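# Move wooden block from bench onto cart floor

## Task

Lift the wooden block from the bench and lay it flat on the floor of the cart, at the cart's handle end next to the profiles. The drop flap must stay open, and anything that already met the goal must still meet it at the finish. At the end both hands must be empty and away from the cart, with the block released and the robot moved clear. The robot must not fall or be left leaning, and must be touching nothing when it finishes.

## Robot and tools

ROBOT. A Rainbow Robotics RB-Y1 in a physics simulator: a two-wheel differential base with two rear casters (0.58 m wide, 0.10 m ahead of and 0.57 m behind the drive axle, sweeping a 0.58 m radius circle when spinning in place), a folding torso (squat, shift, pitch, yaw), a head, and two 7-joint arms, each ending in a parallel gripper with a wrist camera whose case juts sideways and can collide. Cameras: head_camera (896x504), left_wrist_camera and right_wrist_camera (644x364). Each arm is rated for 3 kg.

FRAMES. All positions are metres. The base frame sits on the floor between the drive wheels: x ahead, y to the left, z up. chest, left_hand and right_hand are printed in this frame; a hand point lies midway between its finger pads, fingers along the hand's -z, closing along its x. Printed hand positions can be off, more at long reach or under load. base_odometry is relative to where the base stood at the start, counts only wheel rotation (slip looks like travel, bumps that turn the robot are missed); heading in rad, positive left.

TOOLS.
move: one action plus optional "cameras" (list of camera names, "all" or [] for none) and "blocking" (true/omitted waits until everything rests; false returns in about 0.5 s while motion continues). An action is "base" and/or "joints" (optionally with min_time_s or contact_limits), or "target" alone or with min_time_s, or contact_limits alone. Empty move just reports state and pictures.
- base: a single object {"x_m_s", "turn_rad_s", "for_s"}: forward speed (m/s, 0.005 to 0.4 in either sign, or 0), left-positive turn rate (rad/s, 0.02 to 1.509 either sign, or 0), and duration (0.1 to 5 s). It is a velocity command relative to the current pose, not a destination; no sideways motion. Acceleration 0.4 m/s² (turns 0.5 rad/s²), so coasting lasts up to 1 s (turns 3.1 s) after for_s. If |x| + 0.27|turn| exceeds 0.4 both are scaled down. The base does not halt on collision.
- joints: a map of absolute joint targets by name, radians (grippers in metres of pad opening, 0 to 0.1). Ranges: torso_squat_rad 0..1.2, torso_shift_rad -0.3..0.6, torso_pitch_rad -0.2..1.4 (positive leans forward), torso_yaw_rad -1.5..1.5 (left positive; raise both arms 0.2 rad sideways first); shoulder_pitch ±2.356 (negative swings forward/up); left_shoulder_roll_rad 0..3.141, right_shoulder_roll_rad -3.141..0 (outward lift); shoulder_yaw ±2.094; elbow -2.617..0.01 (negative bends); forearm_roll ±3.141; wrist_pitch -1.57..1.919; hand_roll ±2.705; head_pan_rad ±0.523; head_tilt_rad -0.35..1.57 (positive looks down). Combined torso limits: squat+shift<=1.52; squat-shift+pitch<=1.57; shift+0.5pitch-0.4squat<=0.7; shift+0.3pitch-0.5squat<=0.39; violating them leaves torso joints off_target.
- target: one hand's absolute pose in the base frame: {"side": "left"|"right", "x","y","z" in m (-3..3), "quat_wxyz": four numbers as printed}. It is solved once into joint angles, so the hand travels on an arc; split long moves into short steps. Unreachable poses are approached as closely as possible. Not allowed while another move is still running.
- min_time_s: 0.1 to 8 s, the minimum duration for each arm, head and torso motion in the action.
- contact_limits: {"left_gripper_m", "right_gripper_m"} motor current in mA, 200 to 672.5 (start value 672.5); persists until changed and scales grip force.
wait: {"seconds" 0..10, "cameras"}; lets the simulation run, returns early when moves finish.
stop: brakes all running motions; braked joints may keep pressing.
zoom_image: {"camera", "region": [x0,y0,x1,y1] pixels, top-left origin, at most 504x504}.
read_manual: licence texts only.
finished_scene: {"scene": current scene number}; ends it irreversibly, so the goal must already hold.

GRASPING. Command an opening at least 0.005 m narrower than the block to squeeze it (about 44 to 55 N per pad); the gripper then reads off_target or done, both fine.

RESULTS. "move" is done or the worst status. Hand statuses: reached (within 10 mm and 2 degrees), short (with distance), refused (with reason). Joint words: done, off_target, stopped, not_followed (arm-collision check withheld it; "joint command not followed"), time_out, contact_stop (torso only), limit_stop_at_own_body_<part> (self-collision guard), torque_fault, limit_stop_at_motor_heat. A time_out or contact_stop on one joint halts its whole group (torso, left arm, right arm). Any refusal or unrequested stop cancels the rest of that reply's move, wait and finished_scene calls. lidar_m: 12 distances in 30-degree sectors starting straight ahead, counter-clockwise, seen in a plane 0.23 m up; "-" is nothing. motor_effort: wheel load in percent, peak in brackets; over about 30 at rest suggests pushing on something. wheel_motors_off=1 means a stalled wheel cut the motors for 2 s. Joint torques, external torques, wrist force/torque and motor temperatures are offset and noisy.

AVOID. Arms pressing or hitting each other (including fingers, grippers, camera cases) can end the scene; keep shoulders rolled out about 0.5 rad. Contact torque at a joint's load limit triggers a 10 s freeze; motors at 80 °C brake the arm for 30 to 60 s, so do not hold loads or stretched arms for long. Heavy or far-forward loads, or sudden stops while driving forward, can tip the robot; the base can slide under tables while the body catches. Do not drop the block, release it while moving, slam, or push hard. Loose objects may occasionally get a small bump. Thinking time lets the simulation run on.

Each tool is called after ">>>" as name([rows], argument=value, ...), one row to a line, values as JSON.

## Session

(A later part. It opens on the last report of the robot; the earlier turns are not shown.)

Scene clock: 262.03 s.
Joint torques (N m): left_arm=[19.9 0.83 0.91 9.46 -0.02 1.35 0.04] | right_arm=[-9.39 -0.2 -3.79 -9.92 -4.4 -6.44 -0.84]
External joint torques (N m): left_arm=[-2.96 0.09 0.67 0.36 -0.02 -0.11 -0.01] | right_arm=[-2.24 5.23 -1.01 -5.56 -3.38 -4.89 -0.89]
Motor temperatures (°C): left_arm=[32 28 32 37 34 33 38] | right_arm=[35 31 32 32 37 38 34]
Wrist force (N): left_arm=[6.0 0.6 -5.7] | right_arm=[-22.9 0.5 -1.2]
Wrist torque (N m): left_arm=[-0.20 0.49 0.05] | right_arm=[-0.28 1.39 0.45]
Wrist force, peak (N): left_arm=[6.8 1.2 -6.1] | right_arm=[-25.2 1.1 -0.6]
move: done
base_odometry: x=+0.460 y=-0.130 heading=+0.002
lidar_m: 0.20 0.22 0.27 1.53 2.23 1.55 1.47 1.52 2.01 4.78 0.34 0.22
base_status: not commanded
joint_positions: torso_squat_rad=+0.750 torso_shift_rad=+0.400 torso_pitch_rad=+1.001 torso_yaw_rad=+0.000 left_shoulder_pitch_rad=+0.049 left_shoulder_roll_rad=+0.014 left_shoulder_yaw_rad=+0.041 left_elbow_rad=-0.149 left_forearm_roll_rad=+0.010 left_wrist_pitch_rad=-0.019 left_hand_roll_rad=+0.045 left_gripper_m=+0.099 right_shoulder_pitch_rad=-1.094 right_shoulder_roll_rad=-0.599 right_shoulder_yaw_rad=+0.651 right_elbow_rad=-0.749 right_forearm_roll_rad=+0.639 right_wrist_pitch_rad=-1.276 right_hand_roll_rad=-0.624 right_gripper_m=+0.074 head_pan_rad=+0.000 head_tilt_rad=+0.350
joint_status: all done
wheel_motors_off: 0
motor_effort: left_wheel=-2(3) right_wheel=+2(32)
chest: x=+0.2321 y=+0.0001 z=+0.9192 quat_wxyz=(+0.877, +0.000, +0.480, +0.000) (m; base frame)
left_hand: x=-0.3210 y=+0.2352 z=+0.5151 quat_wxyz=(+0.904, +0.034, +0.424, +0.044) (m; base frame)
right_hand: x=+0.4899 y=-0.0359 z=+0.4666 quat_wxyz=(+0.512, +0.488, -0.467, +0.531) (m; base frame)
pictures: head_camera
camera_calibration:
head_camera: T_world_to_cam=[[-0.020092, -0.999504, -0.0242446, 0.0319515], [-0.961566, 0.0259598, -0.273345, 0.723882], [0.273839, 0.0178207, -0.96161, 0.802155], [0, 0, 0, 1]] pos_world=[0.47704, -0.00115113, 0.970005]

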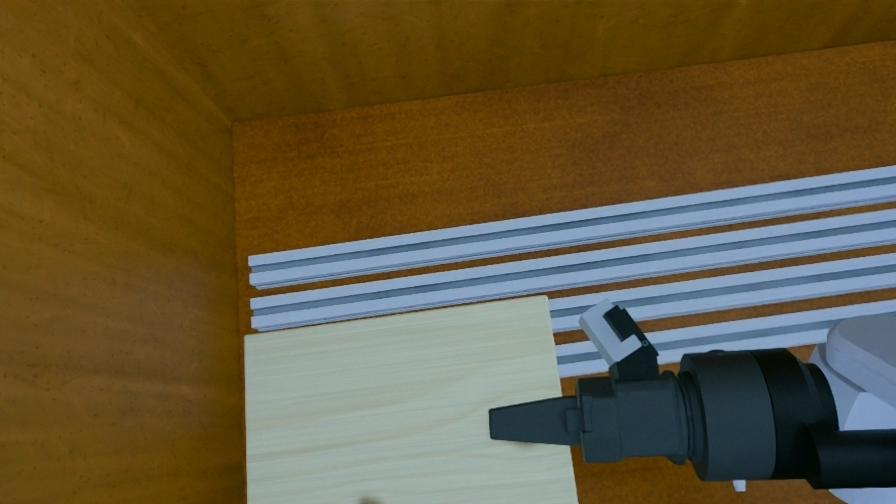

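>>> move(target={"side":"right","x":0.429,"y":-0.048,"z":0.467,"quat_wxyz":[0.516,0.4835,-0.465,0.5326]}, cameras=["head_camera"])

Scene clock: 269.27 s.
Joint torques (N m): left_arm=[20.11 -0.05 1.08 9.24 -0.1 1.28 0.08] | right_arm=[-6.76 -2.13 -4.06 -11.72 -4.31 -6.64 -0.26]
External joint torques (N m): left_arm=[-2.76 -0.79 0.85 0.15 -0.1 -0.18 0.04] | right_arm=[-3.38 3.48 -1.59 -6.97 -3.41 -5.05 -0.31]
Motor temperatures (°C): left_arm=[32 28 32 37 34 33 38] | right_arm=[35 31 32 32 37 38 34]
Wrist force (N): left_arm=[6.2 0.5 -5.9] | right_arm=[-23.1 0.7 -1.2]
Wrist torque (N m): left_arm=[-0.22 0.51 0.01] | right_arm=[-0.23 1.32 0.48]
Wrist force, peak (N): left_arm=[6.4 0.7 -5.9] | right_arm=[-27.7 1.6 0.6]
move: done
base_odometry: x=+0.460 y=-0.130 heading=+0.001
lidar_m: 0.20 0.21 0.27 1.54 2.23 1.56 1.47 1.52 2.01 4.77 0.34 0.22
base_status: not commanded
joint_positions: torso_squat_rad=+0.750 torso_shift_rad=+0.400 torso_pitch_rad=+1.001 torso_yaw_rad=+0.000 left_shoulder_pitch_rad=+0.049 left_shoulder_roll_rad=+0.015 left_shoulder_yaw_rad=+0.041 left_elbow_rad=-0.149 left_forearm_roll_rad=+0.010 left_wrist_pitch_rad=-0.019 left_hand_roll_rad=+0.045 left_gripper_m=+0.099 right_shoulder_pitch_rad=-0.888 right_shoulder_roll_rad=-0.668 right_shoulder_yaw_rad=+0.652 right_elbow_rad=-0.992 right_forearm_roll_rad=+0.637 right_wrist_pitch_rad=-1.184 right_hand_roll_rad=-0.579 right_gripper_m=+0.074 head_pan_rad=+0.000 head_tilt_rad=+0.350
joint_status: all done
wheel_motors_off: 0
motor_effort: left_wheel=-2(3) right_wheel=+3(5)
chest: x=+0.2321 y=+0.0001 z=+0.9192 quat_wxyz=(+0.877, +0.000, +0.480, +0.000) (m; base frame)
left_hand: x=-0.3209 y=+0.2353 z=+0.5151 quat_wxyz=(+0.904, +0.034, +0.424, +0.044) (m; base frame)
right_hand: x=+0.4285 y=-0.0489 z=+0.4666 quat_wxyz=(+0.514, +0.486, -0.466, +0.531) (m; base frame)
right_hand_status: reached (checked arc, planned for 0.6 s): 1 mm and 0.4 deg off.
pictures: head_camera
camera_calibration:
head_camera: T_world_to_cam=[[-0.0201896, -0.999501, -0.0242723, 0.0319253], [-0.961538, 0.0260629, -0.273434, 0.723957], [0.273931, 0.0178182, -0.961584, 0.802088], [0, 0, 0, 1]] pos_world=[0.47704, -0.00125082, 0.970005]

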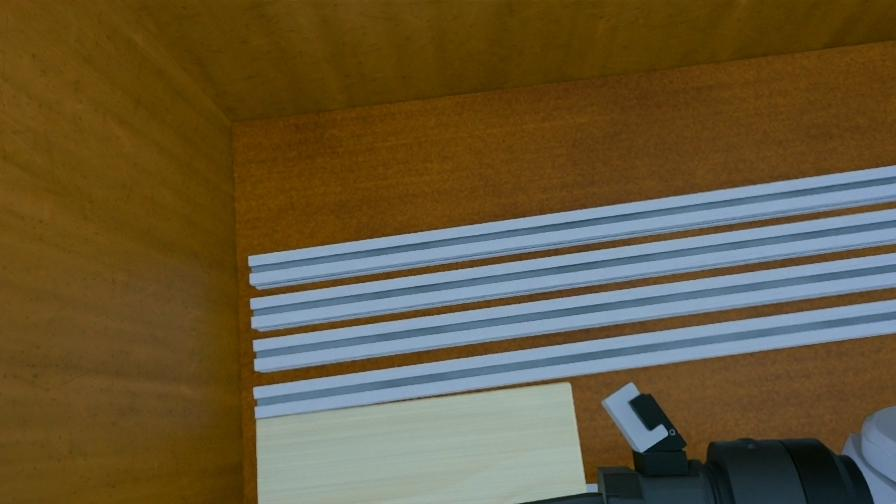

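>>> move(target={"side":"right","x":0.429,"y":-0.048,"z":0.42,"quat_wxyz":[0.516,0.4835,-0.465,0.5326]}, cameras=[])

>>> move(joints={"torso_squat_rad":0.81,"torso_shift_rad":0.43}, min_time_s=1.5, cameras=["head_camera"])

Scene clock: 273.37 s.
Joint torques (N m): left_arm=[20.12 -0.05 0.63 9.21 -0.05 1.26 0.08] | right_arm=[-7.79 0.06 -0.92 -6.14 -2.5 -7.42 -0.57]
External joint torques (N m): left_arm=[-2.74 -0.79 0.39 0.11 -0.05 -0.2 0.04] | right_arm=[-2.24 3.76 0.16 -4.22 -1.88 -5.64 -0.62]
Motor temperatures (°C): left_arm=[32 28 32 37 34 33 38] | right_arm=[35 31 32 32 37 38 34]
Wrist force (N): left_arm=[6.3 1.0 -5.2] | right_arm=[-23.0 0.6 -1.8]
Wrist torque (N m): left_arm=[-0.21 0.51 0.10] | right_arm=[-0.25 1.38 0.46]
Wrist force, peak (N): left_arm=[6.4 -0.4 -6.0] | right_arm=[-28.4 2.7 3.0]
move: done
base_odometry: x=+0.460 y=-0.130 heading=+0.002
lidar_m: 0.20 0.21 0.27 1.52 2.22 1.55 1.47 1.53 2.01 4.77 0.33 0.22
base_status: not commanded
joint_positions: torso_squat_rad=+0.750 torso_shift_rad=+0.400 torso_pitch_rad=+1.001 torso_yaw_rad=+0.000 left_shoulder_pitch_rad=+0.049 left_shoulder_roll_rad=+0.015 left_shoulder_yaw_rad=+0.041 left_elbow_rad=-0.149 left_forearm_roll_rad=+0.010 left_wrist_pitch_rad=-0.019 left_hand_roll_rad=+0.045 left_gripper_m=+0.099 right_shoulder_pitch_rad=-1.141 right_shoulder_roll_rad=-0.425 right_shoulder_yaw_rad=+0.661 right_elbow_rad=-0.266 right_forearm_roll_rad=+0.639 right_wrist_pitch_rad=-1.457 right_hand_roll_rad=-0.339 right_gripper_m=+0.074 head_pan_rad=+0.000 head_tilt_rad=+0.350
joint_status: all done
wheel_motors_off: 0
motor_effort: left_wheel=-2(3) right_wheel=+0(7)
chest: x=+0.2320 y=+0.0001 z=+0.9193 quat_wxyz=(+0.877, +0.000, +0.480, +0.000) (m; base frame)
left_hand: x=-0.3209 y=+0.2354 z=+0.5151 quat_wxyz=(+0.904, +0.034, +0.424, +0.044) (m; base frame)
right_hand: x=+0.4287 y=-0.0488 z=+0.4198 quat_wxyz=(+0.523, +0.477, -0.461, +0.536) (m; base frame)
right_hand_status: reached (checked arc, as near as the solve gets, planned for 1.1 s): 1 mm and 1.3 deg off.
pictures: none
No camera images: "cameras" was empty.

Scene clock: 275.17 s.
Joint torques (N m): left_arm=[19.94 -0.02 0.83 9.25 -0.13 1.31 0.01] | right_arm=[-7.44 -0.26 -0.74 -6.06 -2.49 -7.31 -0.61]
External joint torques (N m): left_arm=[-2.92 -0.76 0.6 0.15 -0.12 -0.15 -0.03] | right_arm=[-1.88 3.45 0.34 -4.14 -1.87 -5.53 -0.66]
Motor temperatures (°C): left_arm=[32 28 32 37 34 33 38] | right_arm=[35 31 32 32 37 38 34]
Wrist force (N): left_arm=[5.8 0.2 -5.5] | right_arm=[-23.2 0.0 -1.6]
Wrist torque (N m): left_arm=[-0.20 0.45 0.06] | right_arm=[-0.20 1.36 0.46]
Wrist force, peak (N): left_arm=[6.7 1.0 -5.6] | right_arm=[-24.0 0.4 -1.8]
move: done
base_odometry: x=+0.460 y=-0.130 heading=+0.002
lidar_m: 0.20 0.21 0.26 1.52 2.24 1.56 1.47 1.53 1.99 4.78 0.34 0.21
base_status: not commanded
joint_positions: torso_squat_rad=+0.810 torso_shift_rad=+0.430 torso_pitch_rad=+1.001 torso_yaw_rad=+0.000 left_shoulder_pitch_rad=+0.049 left_shoulder_roll_rad=+0.015 left_shoulder_yaw_rad=+0.041 left_elbow_rad=-0.149 left_forearm_roll_rad=+0.010 left_wrist_pitch_rad=-0.019 left_hand_roll_rad=+0.045 left_gripper_m=+0.099 right_shoulder_pitch_rad=-1.141 right_shoulder_roll_rad=-0.425 right_shoulder_yaw_rad=+0.661 right_elbow_rad=-0.266 right_forearm_roll_rad=+0.639 right_wrist_pitch_rad=-1.457 right_hand_roll_rad=-0.339 right_gripper_m=+0.074 head_pan_rad=+0.000 head_tilt_rad=+0.350
joint_status: all done
wheel_motors_off: 0
motor_effort: left_wheel=-1(2) right_wheel=+0(3)
chest: x=+0.2338 y=+0.0001 z=+0.8863 quat_wxyz=(+0.877, +0.000, +0.480, +0.000) (m; base frame)
left_hand: x=-0.3192 y=+0.2354 z=+0.4821 quat_wxyz=(+0.904, +0.034, +0.424, +0.044) (m; base frame)
right_hand: x=+0.4305 y=-0.0488 z=+0.3868 quat_wxyz=(+0.522, +0.476, -0.461, +0.536) (m; base frame)
pictures: head_camera
camera_calibration:
head_camera: T_world_to_cam=[[-0.0201843, -0.999502, -0.0242726, 0.0311588], [-0.961511, 0.0260597, -0.273527, 0.71667], [0.274024, 0.0178174, -0.961558, 0.769917], [0, 0, 0, 1]] pos_world=[0.47874, -0.00125082, 0.937105]

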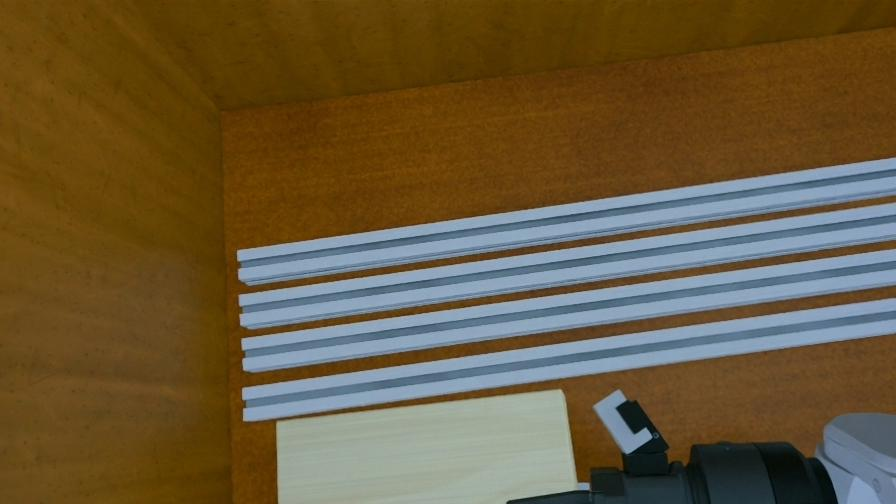

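>>> move(joints={"torso_squat_rad":0.835,"torso_shift_rad":0.44}, min_time_s=1, cameras=[])

>>> move(joints={"torso_squat_rad":0.85,"torso_shift_rad":0.45}, min_time_s=1, cameras=["head_camera"])

Scene clock: 278.03 s.
Joint torques (N m): left_arm=[20.01 -0.21 1.02 9.31 -0.08 1.29 0.07] | right_arm=[-7.79 0.04 -1.18 -5.99 -2.38 -7.38 -0.6]
External joint torques (N m): left_arm=[-2.85 -0.95 0.78 0.21 -0.08 -0.18 0.03] | right_arm=[-2.24 3.74 -0.1 -4.07 -1.76 -5.59 -0.65]
Motor temperatures (°C): left_arm=[32 28 32 37 34 33 38] | right_arm=[35 31 32 32 37 38 34]
Wrist force (N): left_arm=[5.5 0.4 -5.5] | right_arm=[-23.0 0.6 -2.3]
Wrist torque (N m): left_arm=[-0.22 0.40 0.03] | right_arm=[-0.29 1.36 0.46]
Wrist force, peak (N): left_arm=[6.7 0.4 -5.4] | right_arm=[-23.9 0.5 -1.6]
move: done
base_odometry: x=+0.460 y=-0.130 heading=+0.002
lidar_m: 0.20 0.21 0.26 1.52 2.23 1.55 1.46 1.52 1.99 4.77 0.34 0.22
base_status: not commanded
joint_positions: torso_squat_rad=+0.835 torso_shift_rad=+0.440 torso_pitch_rad=+1.001 torso_yaw_rad=+0.000 left_shoulder_pitch_rad=+0.049 left_shoulder_roll_rad=+0.015 left_shoulder_yaw_rad=+0.041 left_elbow_rad=-0.149 left_forearm_roll_rad=+0.010 left_wrist_pitch_rad=-0.019 left_hand_roll_rad=+0.045 left_gripper_m=+0.099 right_shoulder_pitch_rad=-1.141 right_shoulder_roll_rad=-0.425 right_shoulder_yaw_rad=+0.661 right_elbow_rad=-0.266 right_forearm_roll_rad=+0.639 right_wrist_pitch_rad=-1.457 right_hand_roll_rad=-0.339 right_gripper_m=+0.074 head_pan_rad=+0.000 head_tilt_rad=+0.350
joint_status: all done
wheel_motors_off: 0
motor_effort: left_wheel=-2(2) right_wheel=+2(3)
chest: x=+0.2327 y=+0.0001 z=+0.8726 quat_wxyz=(+0.877, +0.000, +0.480, +0.000) (m; base frame)
left_hand: x=-0.3203 y=+0.2354 z=+0.4684 quat_wxyz=(+0.904, +0.034, +0.424, +0.044) (m; base frame)
right_hand: x=+0.4294 y=-0.0488 z=+0.3731 quat_wxyz=(+0.522, +0.476, -0.461, +0.536) (m; base frame)
pictures: none
No camera images: "cameras" was empty.

Scene clock: 279.33 s.
Joint torques (N m): left_arm=[20.18 0.21 0.88 9.48 -0.13 1.24 0.04] | right_arm=[-7.66 0.16 -0.66 -5.98 -2.47 -7.38 -0.59]
External joint torques (N m): left_arm=[-2.68 -0.53 0.65 0.38 -0.13 -0.22 0] | right_arm=[-2.11 3.87 0.43 -4.06 -1.85 -5.59 -0.64]
Motor temperatures (°C): left_arm=[32 28 32 37 34 33 38] | right_arm=[35 31 32 31 37 38 34]
Wrist force (N): left_arm=[5.7 0.3 -6.2] | right_arm=[-23.2 0.1 -1.6]
Wrist torque (N m): left_arm=[-0.15 0.45 0.02] | right_arm=[-0.24 1.36 0.49]
Wrist force, peak (N): left_arm=[6.0 0.1 -6.1] | right_arm=[-23.9 0.5 -2.3]
move: done
base_odometry: x=+0.460 y=-0.130 heading=+0.002
lidar_m: 0.20 0.21 0.27 1.52 2.22 1.55 1.47 1.52 2.00 4.78 0.33 0.23
base_status: not commanded
joint_positions: torso_squat_rad=+0.850 torso_shift_rad=+0.450 torso_pitch_rad=+1.000 torso_yaw_rad=+0.000 left_shoulder_pitch_rad=+0.049 left_shoulder_roll_rad=+0.015 left_shoulder_yaw_rad=+0.041 left_elbow_rad=-0.149 left_forearm_roll_rad=+0.010 left_wrist_pitch_rad=-0.019 left_hand_roll_rad=+0.045 left_gripper_m=+0.099 right_shoulder_pitch_rad=-1.141 right_shoulder_roll_rad=-0.425 right_shoulder_yaw_rad=+0.661 right_elbow_rad=-0.266 right_forearm_roll_rad=+0.639 right_wrist_pitch_rad=-1.457 right_hand_roll_rad=-0.339 right_gripper_m=+0.074 head_pan_rad=+0.000 head_tilt_rad=+0.350
joint_status: all done
wheel_motors_off: 0
motor_effort: left_wheel=-2(2) right_wheel=+1(4)
chest: x=+0.2335 y=+0.0001 z=+0.8635 quat_wxyz=(+0.877, +0.000, +0.480, +0.000) (m; base frame)
left_hand: x=-0.3194 y=+0.2354 z=+0.4594 quat_wxyz=(+0.904, +0.034, +0.424, +0.044) (m; base frame)
right_hand: x=+0.4302 y=-0.0488 z=+0.3641 quat_wxyz=(+0.522, +0.476, -0.461, +0.536) (m; base frame)
pictures: head_camera
camera_calibration:
head_camera: T_world_to_cam=[[-0.0201843, -0.999502, -0.0242726, 0.0306017], [-0.961511, 0.0260597, -0.273527, 0.710172], [0.274024, 0.0178174, -0.961558, 0.748172], [0, 0, 0, 1]] pos_world=[0.47844, -0.00125082, 0.914405]

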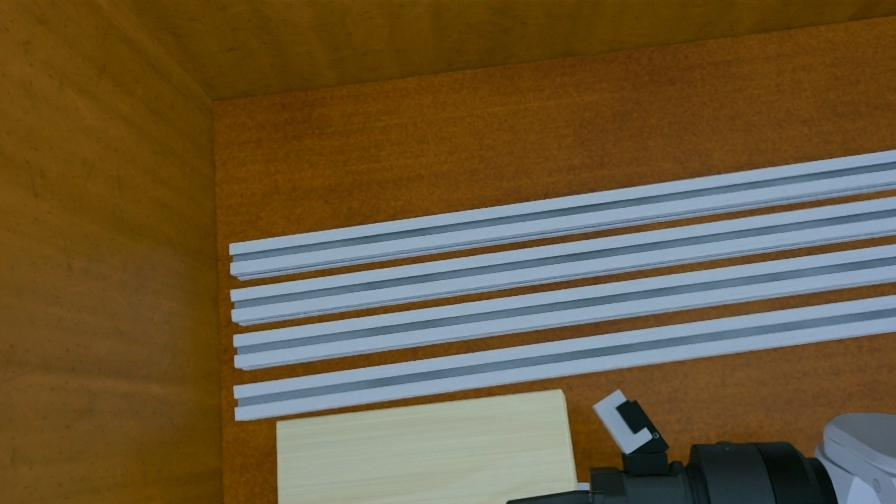

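>>> move(joints={"torso_squat_rad":0.87,"torso_shift_rad":0.46}, min_time_s=1, cameras=[])

>>> move(joints={"torso_squat_rad":0.89,"torso_shift_rad":0.47,"head_tilt_rad":0.65}, min_time_s=1, cameras=["head_camera"])

Scene clock: 284.17 s.
Joint torques (N m): left_arm=[20.07 -0.31 0.77 9.23 -0.01 1.31 0] | right_arm=[-7.99 -0.03 -1.03 -6.04 -2.37 -7.29 -0.59]
External joint torques (N m): left_arm=[-2.79 -1.05 0.54 0.13 -0.01 -0.16 -0.05] | right_arm=[-2.43 3.68 0.05 -4.12 -1.75 -5.5 -0.64]
Motor temperatures (°C): left_arm=[32 28 32 37 34 33 38] | right_arm=[35 30 32 31 37 38 34]
Wrist force (N): left_arm=[5.7 0.3 -5.6] | right_arm=[-22.9 0.0 -1.5]
Wrist torque (N m): left_arm=[-0.16 0.38 0.04] | right_arm=[-0.23 1.37 0.48]
Wrist force, peak (N): left_arm=[6.4 0.8 -6.4] | right_arm=[-23.7 -0.3 -2.4]
move: done
base_odometry: x=+0.460 y=-0.130 heading=+0.002
lidar_m: 0.20 0.20 0.27 1.53 2.23 1.55 1.47 1.54 2.02 4.78 0.34 0.21
base_status: not commanded
joint_positions: torso_squat_rad=+0.870 torso_shift_rad=+0.460 torso_pitch_rad=+1.000 torso_yaw_rad=+0.000 left_shoulder_pitch_rad=+0.049 left_shoulder_roll_rad=+0.015 left_shoulder_yaw_rad=+0.041 left_elbow_rad=-0.149 left_forearm_roll_rad=+0.010 left_wrist_pitch_rad=-0.019 left_hand_roll_rad=+0.045 left_gripper_m=+0.099 right_shoulder_pitch_rad=-1.141 right_shoulder_roll_rad=-0.425 right_shoulder_yaw_rad=+0.661 right_elbow_rad=-0.266 right_forearm_roll_rad=+0.639 right_wrist_pitch_rad=-1.457 right_hand_roll_rad=-0.339 right_gripper_m=+0.074 head_pan_rad=+0.000 head_tilt_rad=+0.350
joint_status: all done
wheel_motors_off: 0
motor_effort: left_wheel=-1(2) right_wheel=+2(4)
chest: x=+0.2330 y=+0.0001 z=+0.8520 quat_wxyz=(+0.877, +0.000, +0.480, +0.000) (m; base frame)
left_hand: x=-0.3200 y=+0.2354 z=+0.4478 quat_wxyz=(+0.904, +0.034, +0.424, +0.044) (m; base frame)
right_hand: x=+0.4297 y=-0.0488 z=+0.3525 quat_wxyz=(+0.522, +0.476, -0.461, +0.536) (m; base frame)
pictures: none
No camera images: "cameras" was empty.

Scene clock: 285.47 s.
Joint torques (N m): left_arm=[19.82 0.01 0.9 9.32 -0.1 1.33 0.03] | right_arm=[-4.28 -2.98 -0.86 3 0.83 5.21 -1.95]
External joint torques (N m): left_arm=[-3.02 -0.73 0.66 0.23 -0.1 -0.13 -0.01] | right_arm=[1.34 0.7 0.23 4.96 1.46 7 -2]
Motor temperatures (°C): left_arm=[32 28 32 37 34 33 38] | right_arm=[35 30 32 31 37 38 34]
Wrist force (N): left_arm=[5.8 0.2 -5.3] | right_arm=[6.4 2.8 11.2]
Wrist torque (N m): left_arm=[-0.15 0.47 0.04] | right_arm=[-0.37 -4.62 2.22]
Wrist force, peak (N): left_arm=[6.7 0.6 -5.9] | right_arm=[-22.9 0.3 -1.8]
move: done
base_odometry: x=+0.460 y=-0.130 heading=+0.001
lidar_m: 0.20 0.20 0.27 1.53 2.23 1.56 1.47 1.52 2.01 4.76 0.34 0.22
base_status: not commanded
joint_positions: torso_squat_rad=+0.890 torso_shift_rad=+0.470 torso_pitch_rad=+0.999 torso_yaw_rad=+0.000 left_shoulder_pitch_rad=+0.049 left_shoulder_roll_rad=+0.015 left_shoulder_yaw_rad=+0.041 left_elbow_rad=-0.149 left_forearm_roll_rad=+0.010 left_wrist_pitch_rad=-0.019 left_hand_roll_rad=+0.045 left_gripper_m=+0.099 right_shoulder_pitch_rad=-1.142 right_shoulder_roll_rad=-0.424 right_shoulder_yaw_rad=+0.661 right_elbow_rad=-0.268 right_forearm_roll_rad=+0.638 right_wrist_pitch_rad=-1.461 right_hand_roll_rad=-0.339 right_gripper_m=+0.074 head_pan_rad=+0.000 head_tilt_rad=+0.650
joint_status: all done
wheel_motors_off: 0
motor_effort: left_wheel=-3(3) right_wheel=+3(4)
chest: x=+0.2317 y=+0.0000 z=+0.8407 quat_wxyz=(+0.878, +0.000, +0.479, +0.000) (m; base frame)
left_hand: x=-0.3208 y=+0.2354 z=+0.4359 quat_wxyz=(+0.904, +0.034, +0.424, +0.044) (m; base frame)
right_hand: x=+0.4294 y=-0.0476 z=+0.3429 quat_wxyz=(+0.520, +0.477, -0.463, +0.536) (m; base frame)
pictures: head_camera
camera_calibration:
head_camera: T_world_to_cam=[[-0.0265366, -0.999499, -0.0172542, 0.026004], [-0.999424, 0.0261613, 0.021623, 0.443132], [-0.0211608, 0.0178181, -0.999617, 0.883853], [0, 0, 0, 1]] pos_world=[0.46227, -0.00135052, 0.874381]

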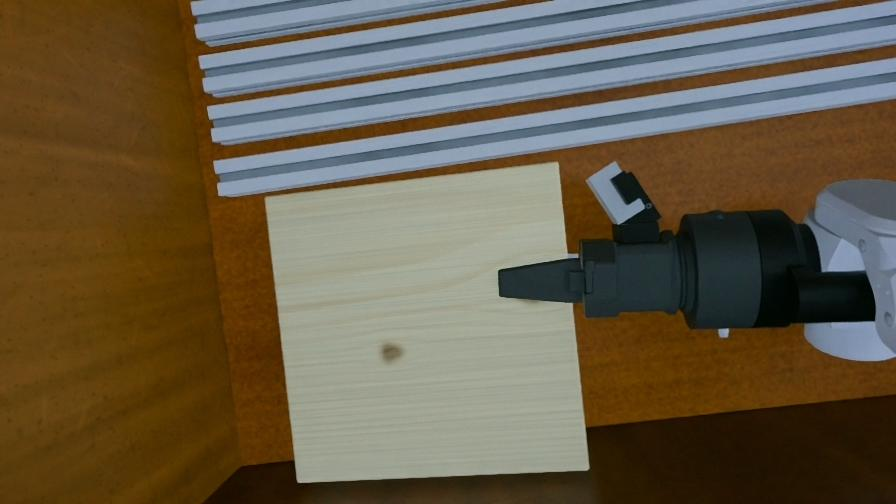

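>>> move(joints={"torso_squat_rad":0.86,"torso_shift_rad":0.46}, min_time_s=1, cameras=[])

>>> move(target={"side":"right","x":0.444,"y":-0.050,"z":0.36,"quat_wxyz":[0.5052,0.4948,-0.4532,0.5428]}, cameras=["head_camera"])

>>> move(joints={"torso_squat_rad":0.88,"torso_shift_rad":0.47}, min_time_s=1, cameras=["head_camera"])

Scene clock: 291.60 s.
Joint torques (N m): left_arm=[20.22 -0.1 0.87 9.33 0.03 1.38 0.02] | right_arm=[-6.52 -1.05 -1.09 -5.79 -2.27 -7.28 -0.91]
External joint torques (N m): left_arm=[-2.64 -0.84 0.63 0.23 0.04 -0.08 -0.02] | right_arm=[-0.96 2.64 -0.01 -3.87 -1.65 -5.49 -0.96]
Motor temperatures (°C): left_arm=[32 28 32 37 34 33 38] | right_arm=[34 30 32 31 36 38 34]
Wrist force (N): left_arm=[5.5 0.6 -5.0] | right_arm=[-23.0 0.4 -1.7]
Wrist torque (N m): left_arm=[-0.25 0.43 0.06] | right_arm=[-0.31 1.36 0.48]
Wrist force, peak (N): left_arm=[6.7 0.5 -5.8] | right_arm=[-23.7 0.4 -1.6]
move: done
base_odometry: x=+0.460 y=-0.130 heading=+0.001
lidar_m: 0.20 0.21 0.26 1.53 2.23 1.55 1.47 1.53 2.01 4.78 0.34 0.22
base_status: not commanded
joint_positions: torso_squat_rad=+0.860 torso_shift_rad=+0.460 torso_pitch_rad=+1.001 torso_yaw_rad=+0.000 left_shoulder_pitch_rad=+0.049 left_shoulder_roll_rad=+0.015 left_shoulder_yaw_rad=+0.041 left_elbow_rad=-0.149 left_forearm_roll_rad=+0.010 left_wrist_pitch_rad=-0.019 left_hand_roll_rad=+0.045 left_gripper_m=+0.099 right_shoulder_pitch_rad=-1.141 right_shoulder_roll_rad=-0.424 right_shoulder_yaw_rad=+0.661 right_elbow_rad=-0.266 right_forearm_roll_rad=+0.639 right_wrist_pitch_rad=-1.457 right_hand_roll_rad=-0.339 right_gripper_m=+0.074 head_pan_rad=+0.000 head_tilt_rad=+0.650
joint_status: all done
wheel_motors_off: 0
motor_effort: left_wheel=-2(3) right_wheel=+2(4)
chest: x=+0.2354 y=+0.0000 z=+0.8567 quat_wxyz=(+0.877, +0.000, +0.480, +0.000) (m; base frame)
left_hand: x=-0.3177 y=+0.2354 z=+0.4526 quat_wxyz=(+0.904, +0.034, +0.424, +0.044) (m; base frame)
right_hand: x=+0.4321 y=-0.0485 z=+0.3573 quat_wxyz=(+0.522, +0.477, -0.461, +0.536) (m; base frame)
pictures: none
No camera images: "cameras" was empty.

Scene clock: 292.40 s.
Joint torques (N m): left_arm=[20.02 -0.19 0.85 9.34 -0.13 1.31 -0.01] | right_arm=[-9.22 -0.11 -1.46 -6.5 -2.79 -7.32 -0.58]
External joint torques (N m): left_arm=[-2.84 -0.93 0.62 0.24 -0.13 -0.15 -0.05] | right_arm=[-2.79 3.97 -0.23 -4.51 -2.1 -5.56 -0.63]
Motor temperatures (°C): left_arm=[32 28 32 37 34 33 38] | right_arm=[34 30 32 31 36 38 34]
Wrist force (N): left_arm=[5.4 0.1 -5.8] | right_arm=[-23.5 -0.1 -2.3]
Wrist torque (N m): left_arm=[-0.15 0.39 0.02] | right_arm=[-0.27 1.37 0.45]
Wrist force, peak (N): left_arm=[6.8 0.1 -5.5] | right_arm=[-26.2 5.6 0.4]
move: short
base_odometry: x=+0.460 y=-0.130 heading=+0.001
lidar_m: 0.20 0.20 0.27 1.52 2.23 1.55 1.46 1.52 2.01 4.77 0.35 0.22
base_status: not commanded
joint_positions: torso_squat_rad=+0.860 torso_shift_rad=+0.460 torso_pitch_rad=+1.001 torso_yaw_rad=+0.000 left_shoulder_pitch_rad=+0.049 left_shoulder_roll_rad=+0.015 left_shoulder_yaw_rad=+0.041 left_elbow_rad=-0.149 left_forearm_roll_rad=+0.010 left_wrist_pitch_rad=-0.019 left_hand_roll_rad=+0.045 left_gripper_m=+0.099 right_shoulder_pitch_rad=-1.179 right_shoulder_roll_rad=-0.442 right_shoulder_yaw_rad=+0.681 right_elbow_rad=-0.266 right_forearm_roll_rad=+0.660 right_wrist_pitch_rad=-1.461 right_hand_roll_rad=-0.380 right_gripper_m=+0.074 head_pan_rad=+0.000 head_tilt_rad=+0.650
joint_status: all done
wheel_motors_off: 0
motor_effort: left_wheel=-2(3) right_wheel=+2(6)
chest: x=+0.2353 y=+0.0001 z=+0.8567 quat_wxyz=(+0.877, +0.000, +0.480, +0.000) (m; base frame)
left_hand: x=-0.3176 y=+0.2354 z=+0.4526 quat_wxyz=(+0.904, +0.034, +0.424, +0.044) (m; base frame)
right_hand: x=+0.4436 y=-0.0508 z=+0.3598 quat_wxyz=(+0.516, +0.482, -0.446, +0.549) (m; base frame)
right_hand_status: short (checked arc, as near as the solve gets, planned for 0.2 s): 1 mm and 2.2 deg off. The place is met; only the turn is off.
pictures: head_camera
camera_calibration:
head_camera: T_world_to_cam=[[-0.0264587, -0.999502, -0.0172246, 0.0264119], [-0.9994, 0.0260628, 0.0228189, 0.445413], [-0.0223586, 0.017818, -0.999591, 0.900262], [0, 0, 0, 1]] pos_world=[0.465973, -0.00125082, 0.890185]

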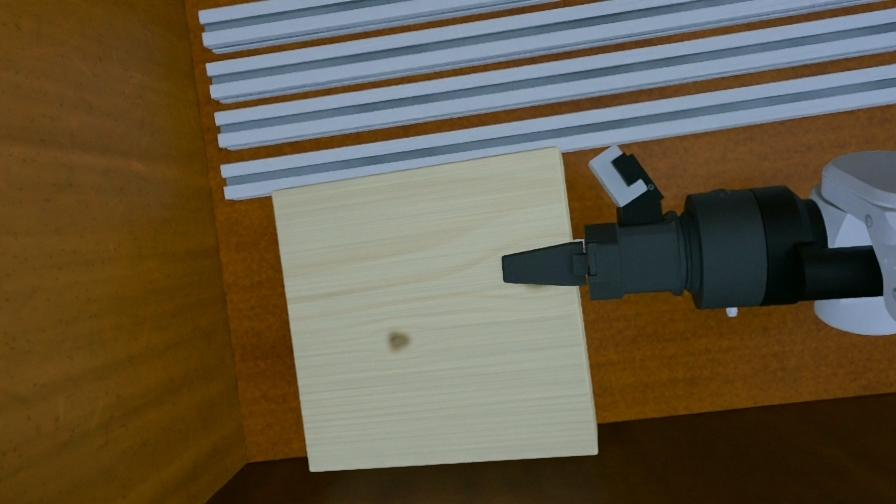

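Scene clock: 293.70 s.
Joint torques (N m): left_arm=[20.16 0.1 0.8 9.26 0.01 1.3 0] | right_arm=[-6.75 -0.17 -1.5 0.01 0.1 2.21 -1.89]
External joint torques (N m): left_arm=[-2.69 -0.64 0.57 0.17 0.01 -0.16 -0.04] | right_arm=[-0.27 3.91 -0.26 2.01 0.79 3.96 -1.94]
Motor temperatures (°C): left_arm=[32 28 32 37 34 33 38] | right_arm=[34 30 32 31 36 38 34]
Wrist force (N): left_arm=[6.1 -0.1 -5.7] | right_arm=[-0.1 3.3 11.8]
Wrist torque (N m): left_arm=[-0.13 0.45 0.06] | right_arm=[-0.70 -3.17 2.07]
Wrist force, peak (N): left_arm=[6.7 -0.1 -5.9] | right_arm=[-23.3 0.4 -2.8]
move: done
base_odometry: x=+0.460 y=-0.130 heading=+0.001
lidar_m: 0.20 0.21 0.27 1.51 2.22 1.54 1.47 1.52 2.00 4.76 0.34 0.22
base_status: not commanded
joint_positions: torso_squat_rad=+0.880 torso_shift_rad=+0.470 torso_pitch_rad=+1.000 torso_yaw_rad=+0.000 left_shoulder_pitch_rad=+0.049 left_shoulder_roll_rad=+0.015 left_shoulder_yaw_rad=+0.041 left_elbow_rad=-0.149 left_forearm_roll_rad=+0.010 left_wrist_pitch_rad=-0.019 left_hand_roll_rad=+0.045 left_gripper_m=+0.099 right_shoulder_pitch_rad=-1.180 right_shoulder_roll_rad=-0.442 right_shoulder_yaw_rad=+0.681 right_elbow_rad=-0.267 right_forearm_roll_rad=+0.659 right_wrist_pitch_rad=-1.463 right_hand_roll_rad=-0.380 right_gripper_m=+0.074 head_pan_rad=+0.000 head_tilt_rad=+0.650
joint_status: all done
wheel_motors_off: 0
motor_effort: left_wheel=-3(4) right_wheel=+4(5)
chest: x=+0.2342 y=+0.0000 z=+0.8455 quat_wxyz=(+0.878, +0.000, +0.479, +0.000) (m; base frame)
left_hand: x=-0.3183 y=+0.2354 z=+0.4408 quat_wxyz=(+0.904, +0.034, +0.424, +0.044) (m; base frame)
right_hand: x=+0.4434 y=-0.0503 z=+0.3498 quat_wxyz=(+0.515, +0.483, -0.448, +0.549) (m; base frame)
pictures: head_camera
camera_calibration:
head_camera: T_world_to_cam=[[-0.0265399, -0.999499, -0.0172486, 0.0261524], [-0.99942, 0.0261611, 0.0218229, 0.445449], [-0.0213607, 0.0178178, -0.999613, 0.888796], [0, 0, 0, 1]] pos_world=[0.46487, -0.00135052, 0.879182]

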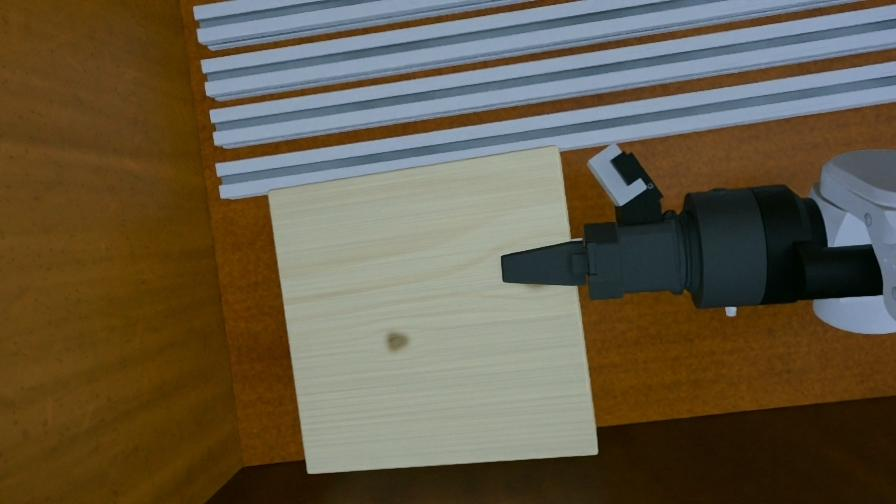

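>>> move(joints={"right_gripper_m":0.1}, cameras=["head_camera"])

>>> move(target={"side":"right","x":0.45,"y":-0.135,"z":0.365,"quat_wxyz":[0.5154,0.483,-0.4475,0.549]}, min_time_s=2, cameras=["head_camera"])

Scene clock: 298.63 s.
Joint torques (N m): left_arm=[20.15 -0.58 0.85 9.23 0 1.21 0.01] | right_arm=[-7.26 -2.54 -1.71 -2.43 -1.01 -3.31 -0.36]
External joint torques (N m): left_arm=[-2.71 -1.32 0.62 0.14 0 -0.26 -0.04] | right_arm=[-0.8 1.53 -0.48 -0.43 -0.32 -1.56 -0.41]
Motor temperatures (°C): left_arm=[32 28 32 37 34 33 38] | right_arm=[34 30 32 31 36 38 34]
Wrist force (N): left_arm=[5.8 -0.2 -5.5] | right_arm=[-15.2 0.8 -2.4]
Wrist torque (N m): left_arm=[-0.13 0.44 0.04] | right_arm=[-0.23 -0.67 -0.01]
Wrist force, peak (N): left_arm=[6.5 0.9 -5.8] | right_arm=[-15.4 -0.2 -2.3]
move: done
base_odometry: x=+0.460 y=-0.130 heading=+0.001
lidar_m: 0.20 0.21 0.26 1.52 2.23 1.56 1.45 1.53 2.00 4.78 0.34 0.23
base_status: not commanded
joint_positions: torso_squat_rad=+0.880 torso_shift_rad=+0.470 torso_pitch_rad=+1.000 torso_yaw_rad=+0.000 left_shoulder_pitch_rad=+0.049 left_shoulder_roll_rad=+0.015 left_shoulder_yaw_rad=+0.041 left_elbow_rad=-0.149 left_forearm_roll_rad=+0.010 left_wrist_pitch_rad=-0.019 left_hand_roll_rad=+0.045 left_gripper_m=+0.099 right_shoulder_pitch_rad=-1.180 right_shoulder_roll_rad=-0.441 right_shoulder_yaw_rad=+0.681 right_elbow_rad=-0.267 right_forearm_roll_rad=+0.659 right_wrist_pitch_rad=-1.462 right_hand_roll_rad=-0.380 right_gripper_m=+0.099 head_pan_rad=+0.000 head_tilt_rad=+0.650
joint_status: all done
wheel_motors_off: 0
motor_effort: left_wheel=-2(3) right_wheel=+2(3)
chest: x=+0.2344 y=+0.0000 z=+0.8453 quat_wxyz=(+0.878, +0.000, +0.480, +0.000) (m; base frame)
left_hand: x=-0.3184 y=+0.2354 z=+0.4409 quat_wxyz=(+0.904, +0.034, +0.424, +0.044) (m; base frame)
right_hand: x=+0.4431 y=-0.0502 z=+0.3490 quat_wxyz=(+0.515, +0.483, -0.447, +0.549) (m; base frame)
pictures: head_camera
camera_calibration:
head_camera: T_world_to_cam=[[-0.0264522, -0.999501, -0.0172357, 0.0261984], [-0.999409, 0.0260631, 0.0224192, 0.445128], [-0.0219588, 0.0178185, -0.9996, 0.888667], [0, 0, 0, 1]] pos_world=[0.465072, -0.00125082, 0.878784]

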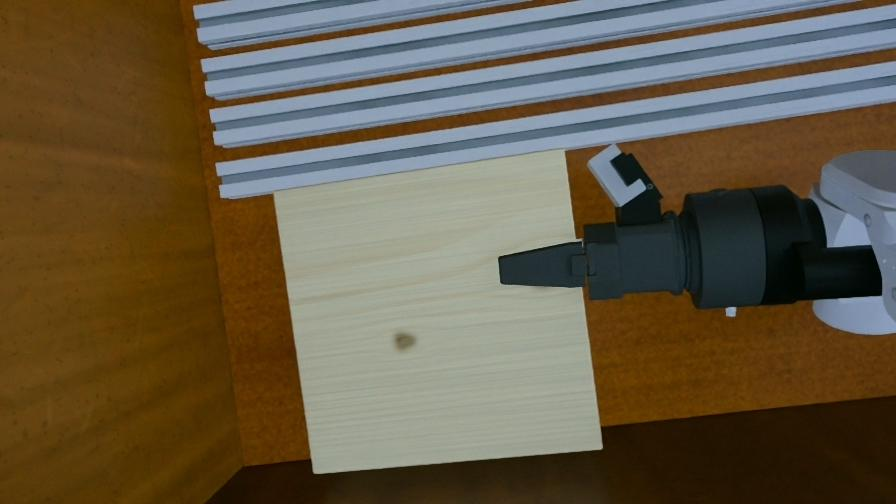

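Scene clock: 300.97 s.
Joint torques (N m): left_arm=[20.14 0.06 1.08 9.37 -0.07 1.31 0] | right_arm=[-4.44 -11.19 -1.28 -2.24 -1.75 -3.53 -0.39]
External joint torques (N m): left_arm=[-2.72 -0.68 0.84 0.27 -0.06 -0.15 -0.05] | right_arm=[0.81 -2.96 0.48 -1.01 -0.98 -1.79 -0.44]
Motor temperatures (°C): left_arm=[32 28 32 37 34 33 38] | right_arm=[34 30 32 31 36 38 34]
Wrist force (N): left_arm=[6.1 0.1 -6.3] | right_arm=[-16.0 0.2 -3.9]
Wrist torque (N m): left_arm=[-0.21 0.50 0.03] | right_arm=[-0.16 -0.73 0.02]
Wrist force, peak (N): left_arm=[6.5 0.9 -6.3] | right_arm=[-16.0 0.2 -3.9]
move: done
base_odometry: x=+0.460 y=-0.130 heading=+0.001
lidar_m: 0.20 0.21 0.27 1.53 2.23 1.56 1.48 1.52 2.00 4.77 0.33 0.22
base_status: not commanded
joint_positions: torso_squat_rad=+0.880 torso_shift_rad=+0.470 torso_pitch_rad=+1.000 torso_yaw_rad=+0.000 left_shoulder_pitch_rad=+0.049 left_shoulder_roll_rad=+0.015 left_shoulder_yaw_rad=+0.041 left_elbow_rad=-0.149 left_forearm_roll_rad=+0.010 left_wrist_pitch_rad=-0.019 left_hand_roll_rad=+0.045 left_gripper_m=+0.099 right_shoulder_pitch_rad=-1.114 right_shoulder_roll_rad=-0.626 right_shoulder_yaw_rad=+0.682 right_elbow_rad=-0.349 right_forearm_roll_rad=+0.618 right_wrist_pitch_rad=-1.570 right_hand_roll_rad=-0.406 right_gripper_m=+0.099 head_pan_rad=+0.000 head_tilt_rad=+0.650
joint_status: all done
wheel_motors_off: 0
motor_effort: left_wheel=-2(3) right_wheel=+2(3)
chest: x=+0.2344 y=+0.0000 z=+0.8453 quat_wxyz=(+0.878, +0.000, +0.480, +0.000) (m; base frame)
left_hand: x=-0.3184 y=+0.2354 z=+0.4409 quat_wxyz=(+0.904, +0.034, +0.424, +0.044) (m; base frame)
right_hand: x=+0.4499 y=-0.1344 z=+0.3651 quat_wxyz=(+0.520, +0.477, -0.445, +0.551) (m; base frame)
right_hand_status: reached (checked arc, planned for 2.0 s): 1 mm and 0.9 deg off.
pictures: head_camera
camera_calibration:
head_camera: T_world_to_cam=[[-0.0264522, -0.999501, -0.0172357, 0.0261984], [-0.999409, 0.0260631, 0.0224192, 0.445128], [-0.0219588, 0.0178185, -0.9996, 0.888667], [0, 0, 0, 1]] pos_world=[0.465072, -0.00125082, 0.878784]

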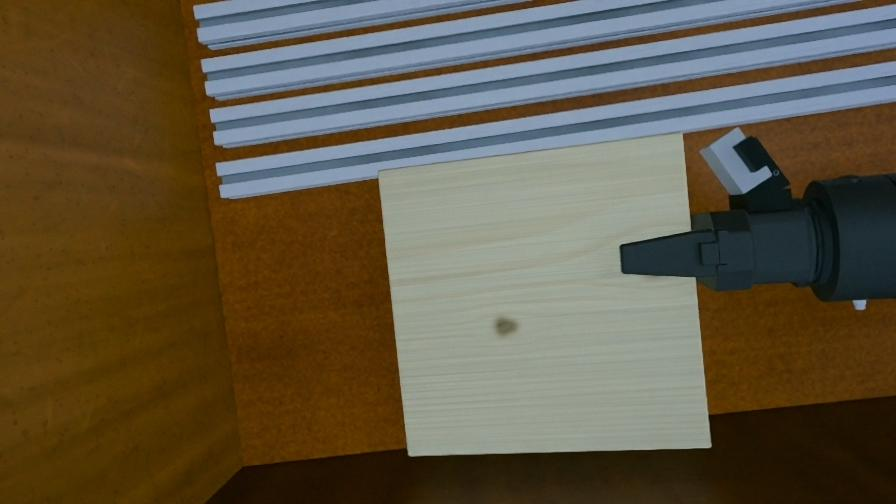

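>>> move(target={"side":"right","x":0.444,"y":-0.05,"z":0.363,"quat_wxyz":[0.5154,0.483,-0.4475,0.549]}, min_time_s=1.5, cameras=["head_camera"])

>>> move(target={"side":"right","x":0.444,"y":-0.055,"z":0.363,"quat_wxyz":[0.552,0.4419,-0.3968,0.5853]}, min_time_s=1.5, cameras=["head_camera"])

Scene clock: 320.70 s.
Joint torques (N m): left_arm=[19.9 -0.02 0.96 9.37 -0.09 1.3 0.08] | right_arm=[-5.11 -1.24 -1.14 -7.02 -1.73 -3.77 -0.55]
External joint torques (N m): left_arm=[-2.95 -0.76 0.72 0.27 -0.09 -0.16 0.04] | right_arm=[0.28 3.87 0.92 -3.61 -0.89 -2.1 -0.6]
Motor temperatures (°C): left_arm=[32 28 32 37 34 33 38] | right_arm=[34 31 32 31 36 37 34]
Wrist force (N): left_arm=[5.8 0.6 -5.5] | right_arm=[-15.6 0.4 0.9]
Wrist torque (N m): left_arm=[-0.27 0.50 0.09] | right_arm=[-0.19 -0.37 0.03]
Wrist force, peak (N): left_arm=[6.6 0.8 -6.6] | right_arm=[-17.2 1.1 2.7]
move: done
base_odometry: x=+0.460 y=-0.130 heading=+0.001
lidar_m: 0.20 0.20 0.28 1.53 2.23 1.55 1.47 1.52 2.01 4.79 0.34 0.23
base_status: not commanded
joint_positions: torso_squat_rad=+0.880 torso_shift_rad=+0.470 torso_pitch_rad=+1.000 torso_yaw_rad=+0.000 left_shoulder_pitch_rad=+0.049 left_shoulder_roll_rad=+0.015 left_shoulder_yaw_rad=+0.041 left_elbow_rad=-0.149 left_forearm_roll_rad=+0.010 left_wrist_pitch_rad=-0.019 left_hand_roll_rad=+0.045 left_gripper_m=+0.099 right_shoulder_pitch_rad=-1.055 right_shoulder_roll_rad=-0.566 right_shoulder_yaw_rad=+0.698 right_elbow_rad=-0.633 right_forearm_roll_rad=+0.638 right_wrist_pitch_rad=-1.319 right_hand_roll_rad=-0.498 right_gripper_m=+0.099 head_pan_rad=+0.000 head_tilt_rad=+0.650
joint_status: all done
wheel_motors_off: 0
motor_effort: left_wheel=-2(3) right_wheel=+3(4)
chest: x=+0.2344 y=+0.0000 z=+0.8453 quat_wxyz=(+0.878, +0.000, +0.480, +0.000) (m; base frame)
left_hand: x=-0.3184 y=+0.2354 z=+0.4409 quat_wxyz=(+0.904, +0.034, +0.424, +0.044) (m; base frame)
right_hand: x=+0.4442 y=-0.0506 z=+0.3630 quat_wxyz=(+0.513, +0.486, -0.449, +0.547) (m; base frame)
right_hand_status: reached (checked arc, planned for 1.5 s): 1 mm and 0.5 deg off.
pictures: head_camera
camera_calibration:
head_camera: T_world_to_cam=[[-0.0264522, -0.999501, -0.0172357, 0.0261984], [-0.999409, 0.0260631, 0.0224192, 0.445128], [-0.0219588, 0.0178185, -0.9996, 0.888667], [0, 0, 0, 1]] pos_world=[0.465072, -0.00125082, 0.878784]

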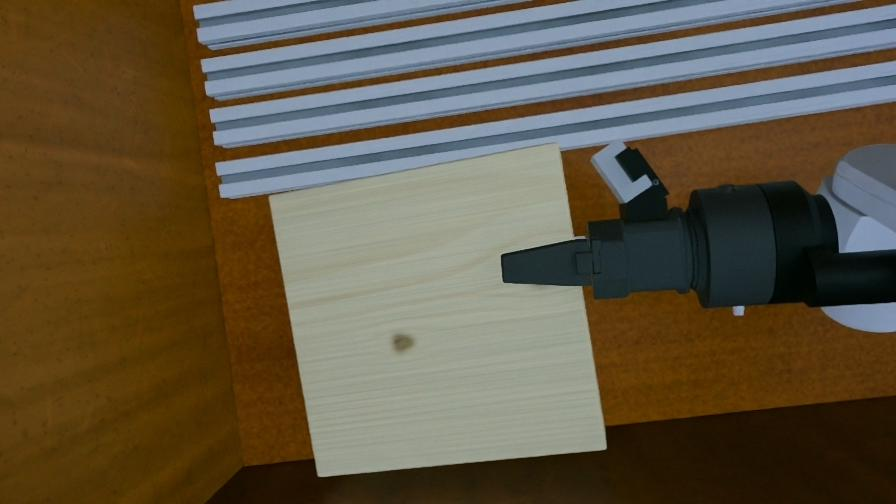

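Scene clock: 322.53 s.
Joint torques (N m): left_arm=[19.84 2.73 0.92 9.17 -0.07 1.31 0.01] | right_arm=[10.3 -3.56 -0.28 -6.88 -1.75 -2.71 -0.27]
External joint torques (N m): left_arm=[-3.01 2 0.68 0.07 -0.07 -0.15 -0.04] | right_arm=[14.87 2.82 2.83 -1.93 -0.82 -1.3 -0.32]
Motor temperatures (°C): left_arm=[32 28 32 37 34 33 38] | right_arm=[34 31 32 31 36 37 34]
Wrist force (N): left_arm=[5.3 0.1 -5.1] | right_arm=[-14.2 0.7 -4.4]
Wrist torque (N m): left_arm=[-0.16 0.38 0.02] | right_arm=[-0.13 -0.60 -0.03]
Wrist force, peak (N): left_arm=[6.6 0.5 -6.0] | right_arm=[-16.1 1.7 3.1]
move: done
base_odometry: x=+0.460 y=-0.130 heading=+0.002
lidar_m: 0.20 0.21 0.27 1.54 2.24 1.57 1.46 1.51 2.00 4.77 0.34 0.21
base_status: not commanded
joint_positions: torso_squat_rad=+0.880 torso_shift_rad=+0.470 torso_pitch_rad=+1.000 torso_yaw_rad=+0.000 left_shoulder_pitch_rad=+0.049 left_shoulder_roll_rad=+0.014 left_shoulder_yaw_rad=+0.041 left_elbow_rad=-0.149 left_forearm_roll_rad=+0.010 left_wrist_pitch_rad=-0.019 left_hand_roll_rad=+0.045 left_gripper_m=+0.099 right_shoulder_pitch_rad=-0.944 right_shoulder_roll_rad=-0.745 right_shoulder_yaw_rad=+0.740 right_elbow_rad=-1.074 right_forearm_roll_rad=+0.715 right_wrist_pitch_rad=-0.982 right_hand_roll_rad=-0.709 right_gripper_m=+0.099 head_pan_rad=+0.000 head_tilt_rad=+0.650
joint_status: all done
wheel_motors_off: 0
motor_effort: left_wheel=-2(3) right_wheel=-21(23)
chest: x=+0.2344 y=+0.0002 z=+0.8454 quat_wxyz=(+0.878, +0.000, +0.479, +0.000) (m; base frame)
left_hand: x=-0.3184 y=+0.2347 z=+0.4408 quat_wxyz=(+0.904, +0.033, +0.424, +0.045) (m; base frame)
right_hand: x=+0.4463 y=-0.0546 z=+0.3640 quat_wxyz=(+0.550, +0.442, -0.399, +0.585) (m; base frame)
right_hand_status: reached (checked arc, planned for 1.5 s): 3 mm and 0.4 deg off.
pictures: head_camera
camera_calibration:
head_camera: T_world_to_cam=[[-0.0259353, -0.999518, -0.0170634, 0.0261062], [-0.999429, 0.0255557, 0.0220973, 0.445307], [-0.0216506, 0.0176267, -0.99961, 0.888724], [0, 0, 0, 1]] pos_world=[0.464972, -0.000951847, 0.878983]

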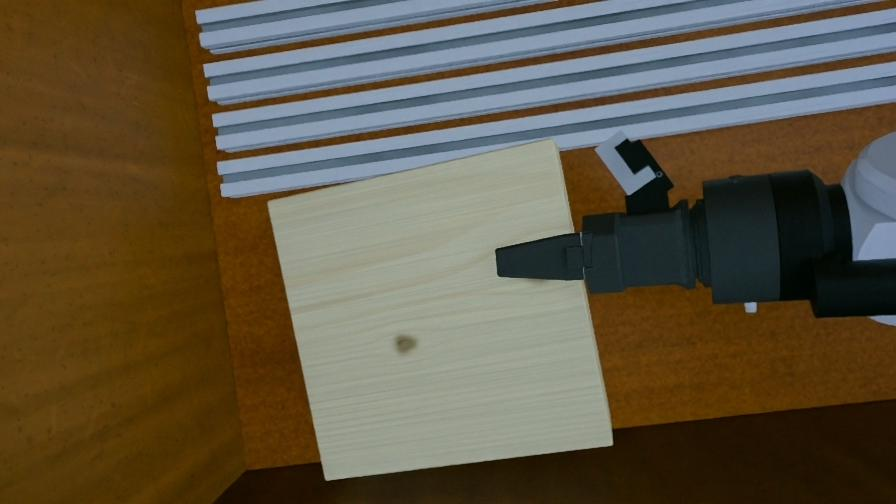

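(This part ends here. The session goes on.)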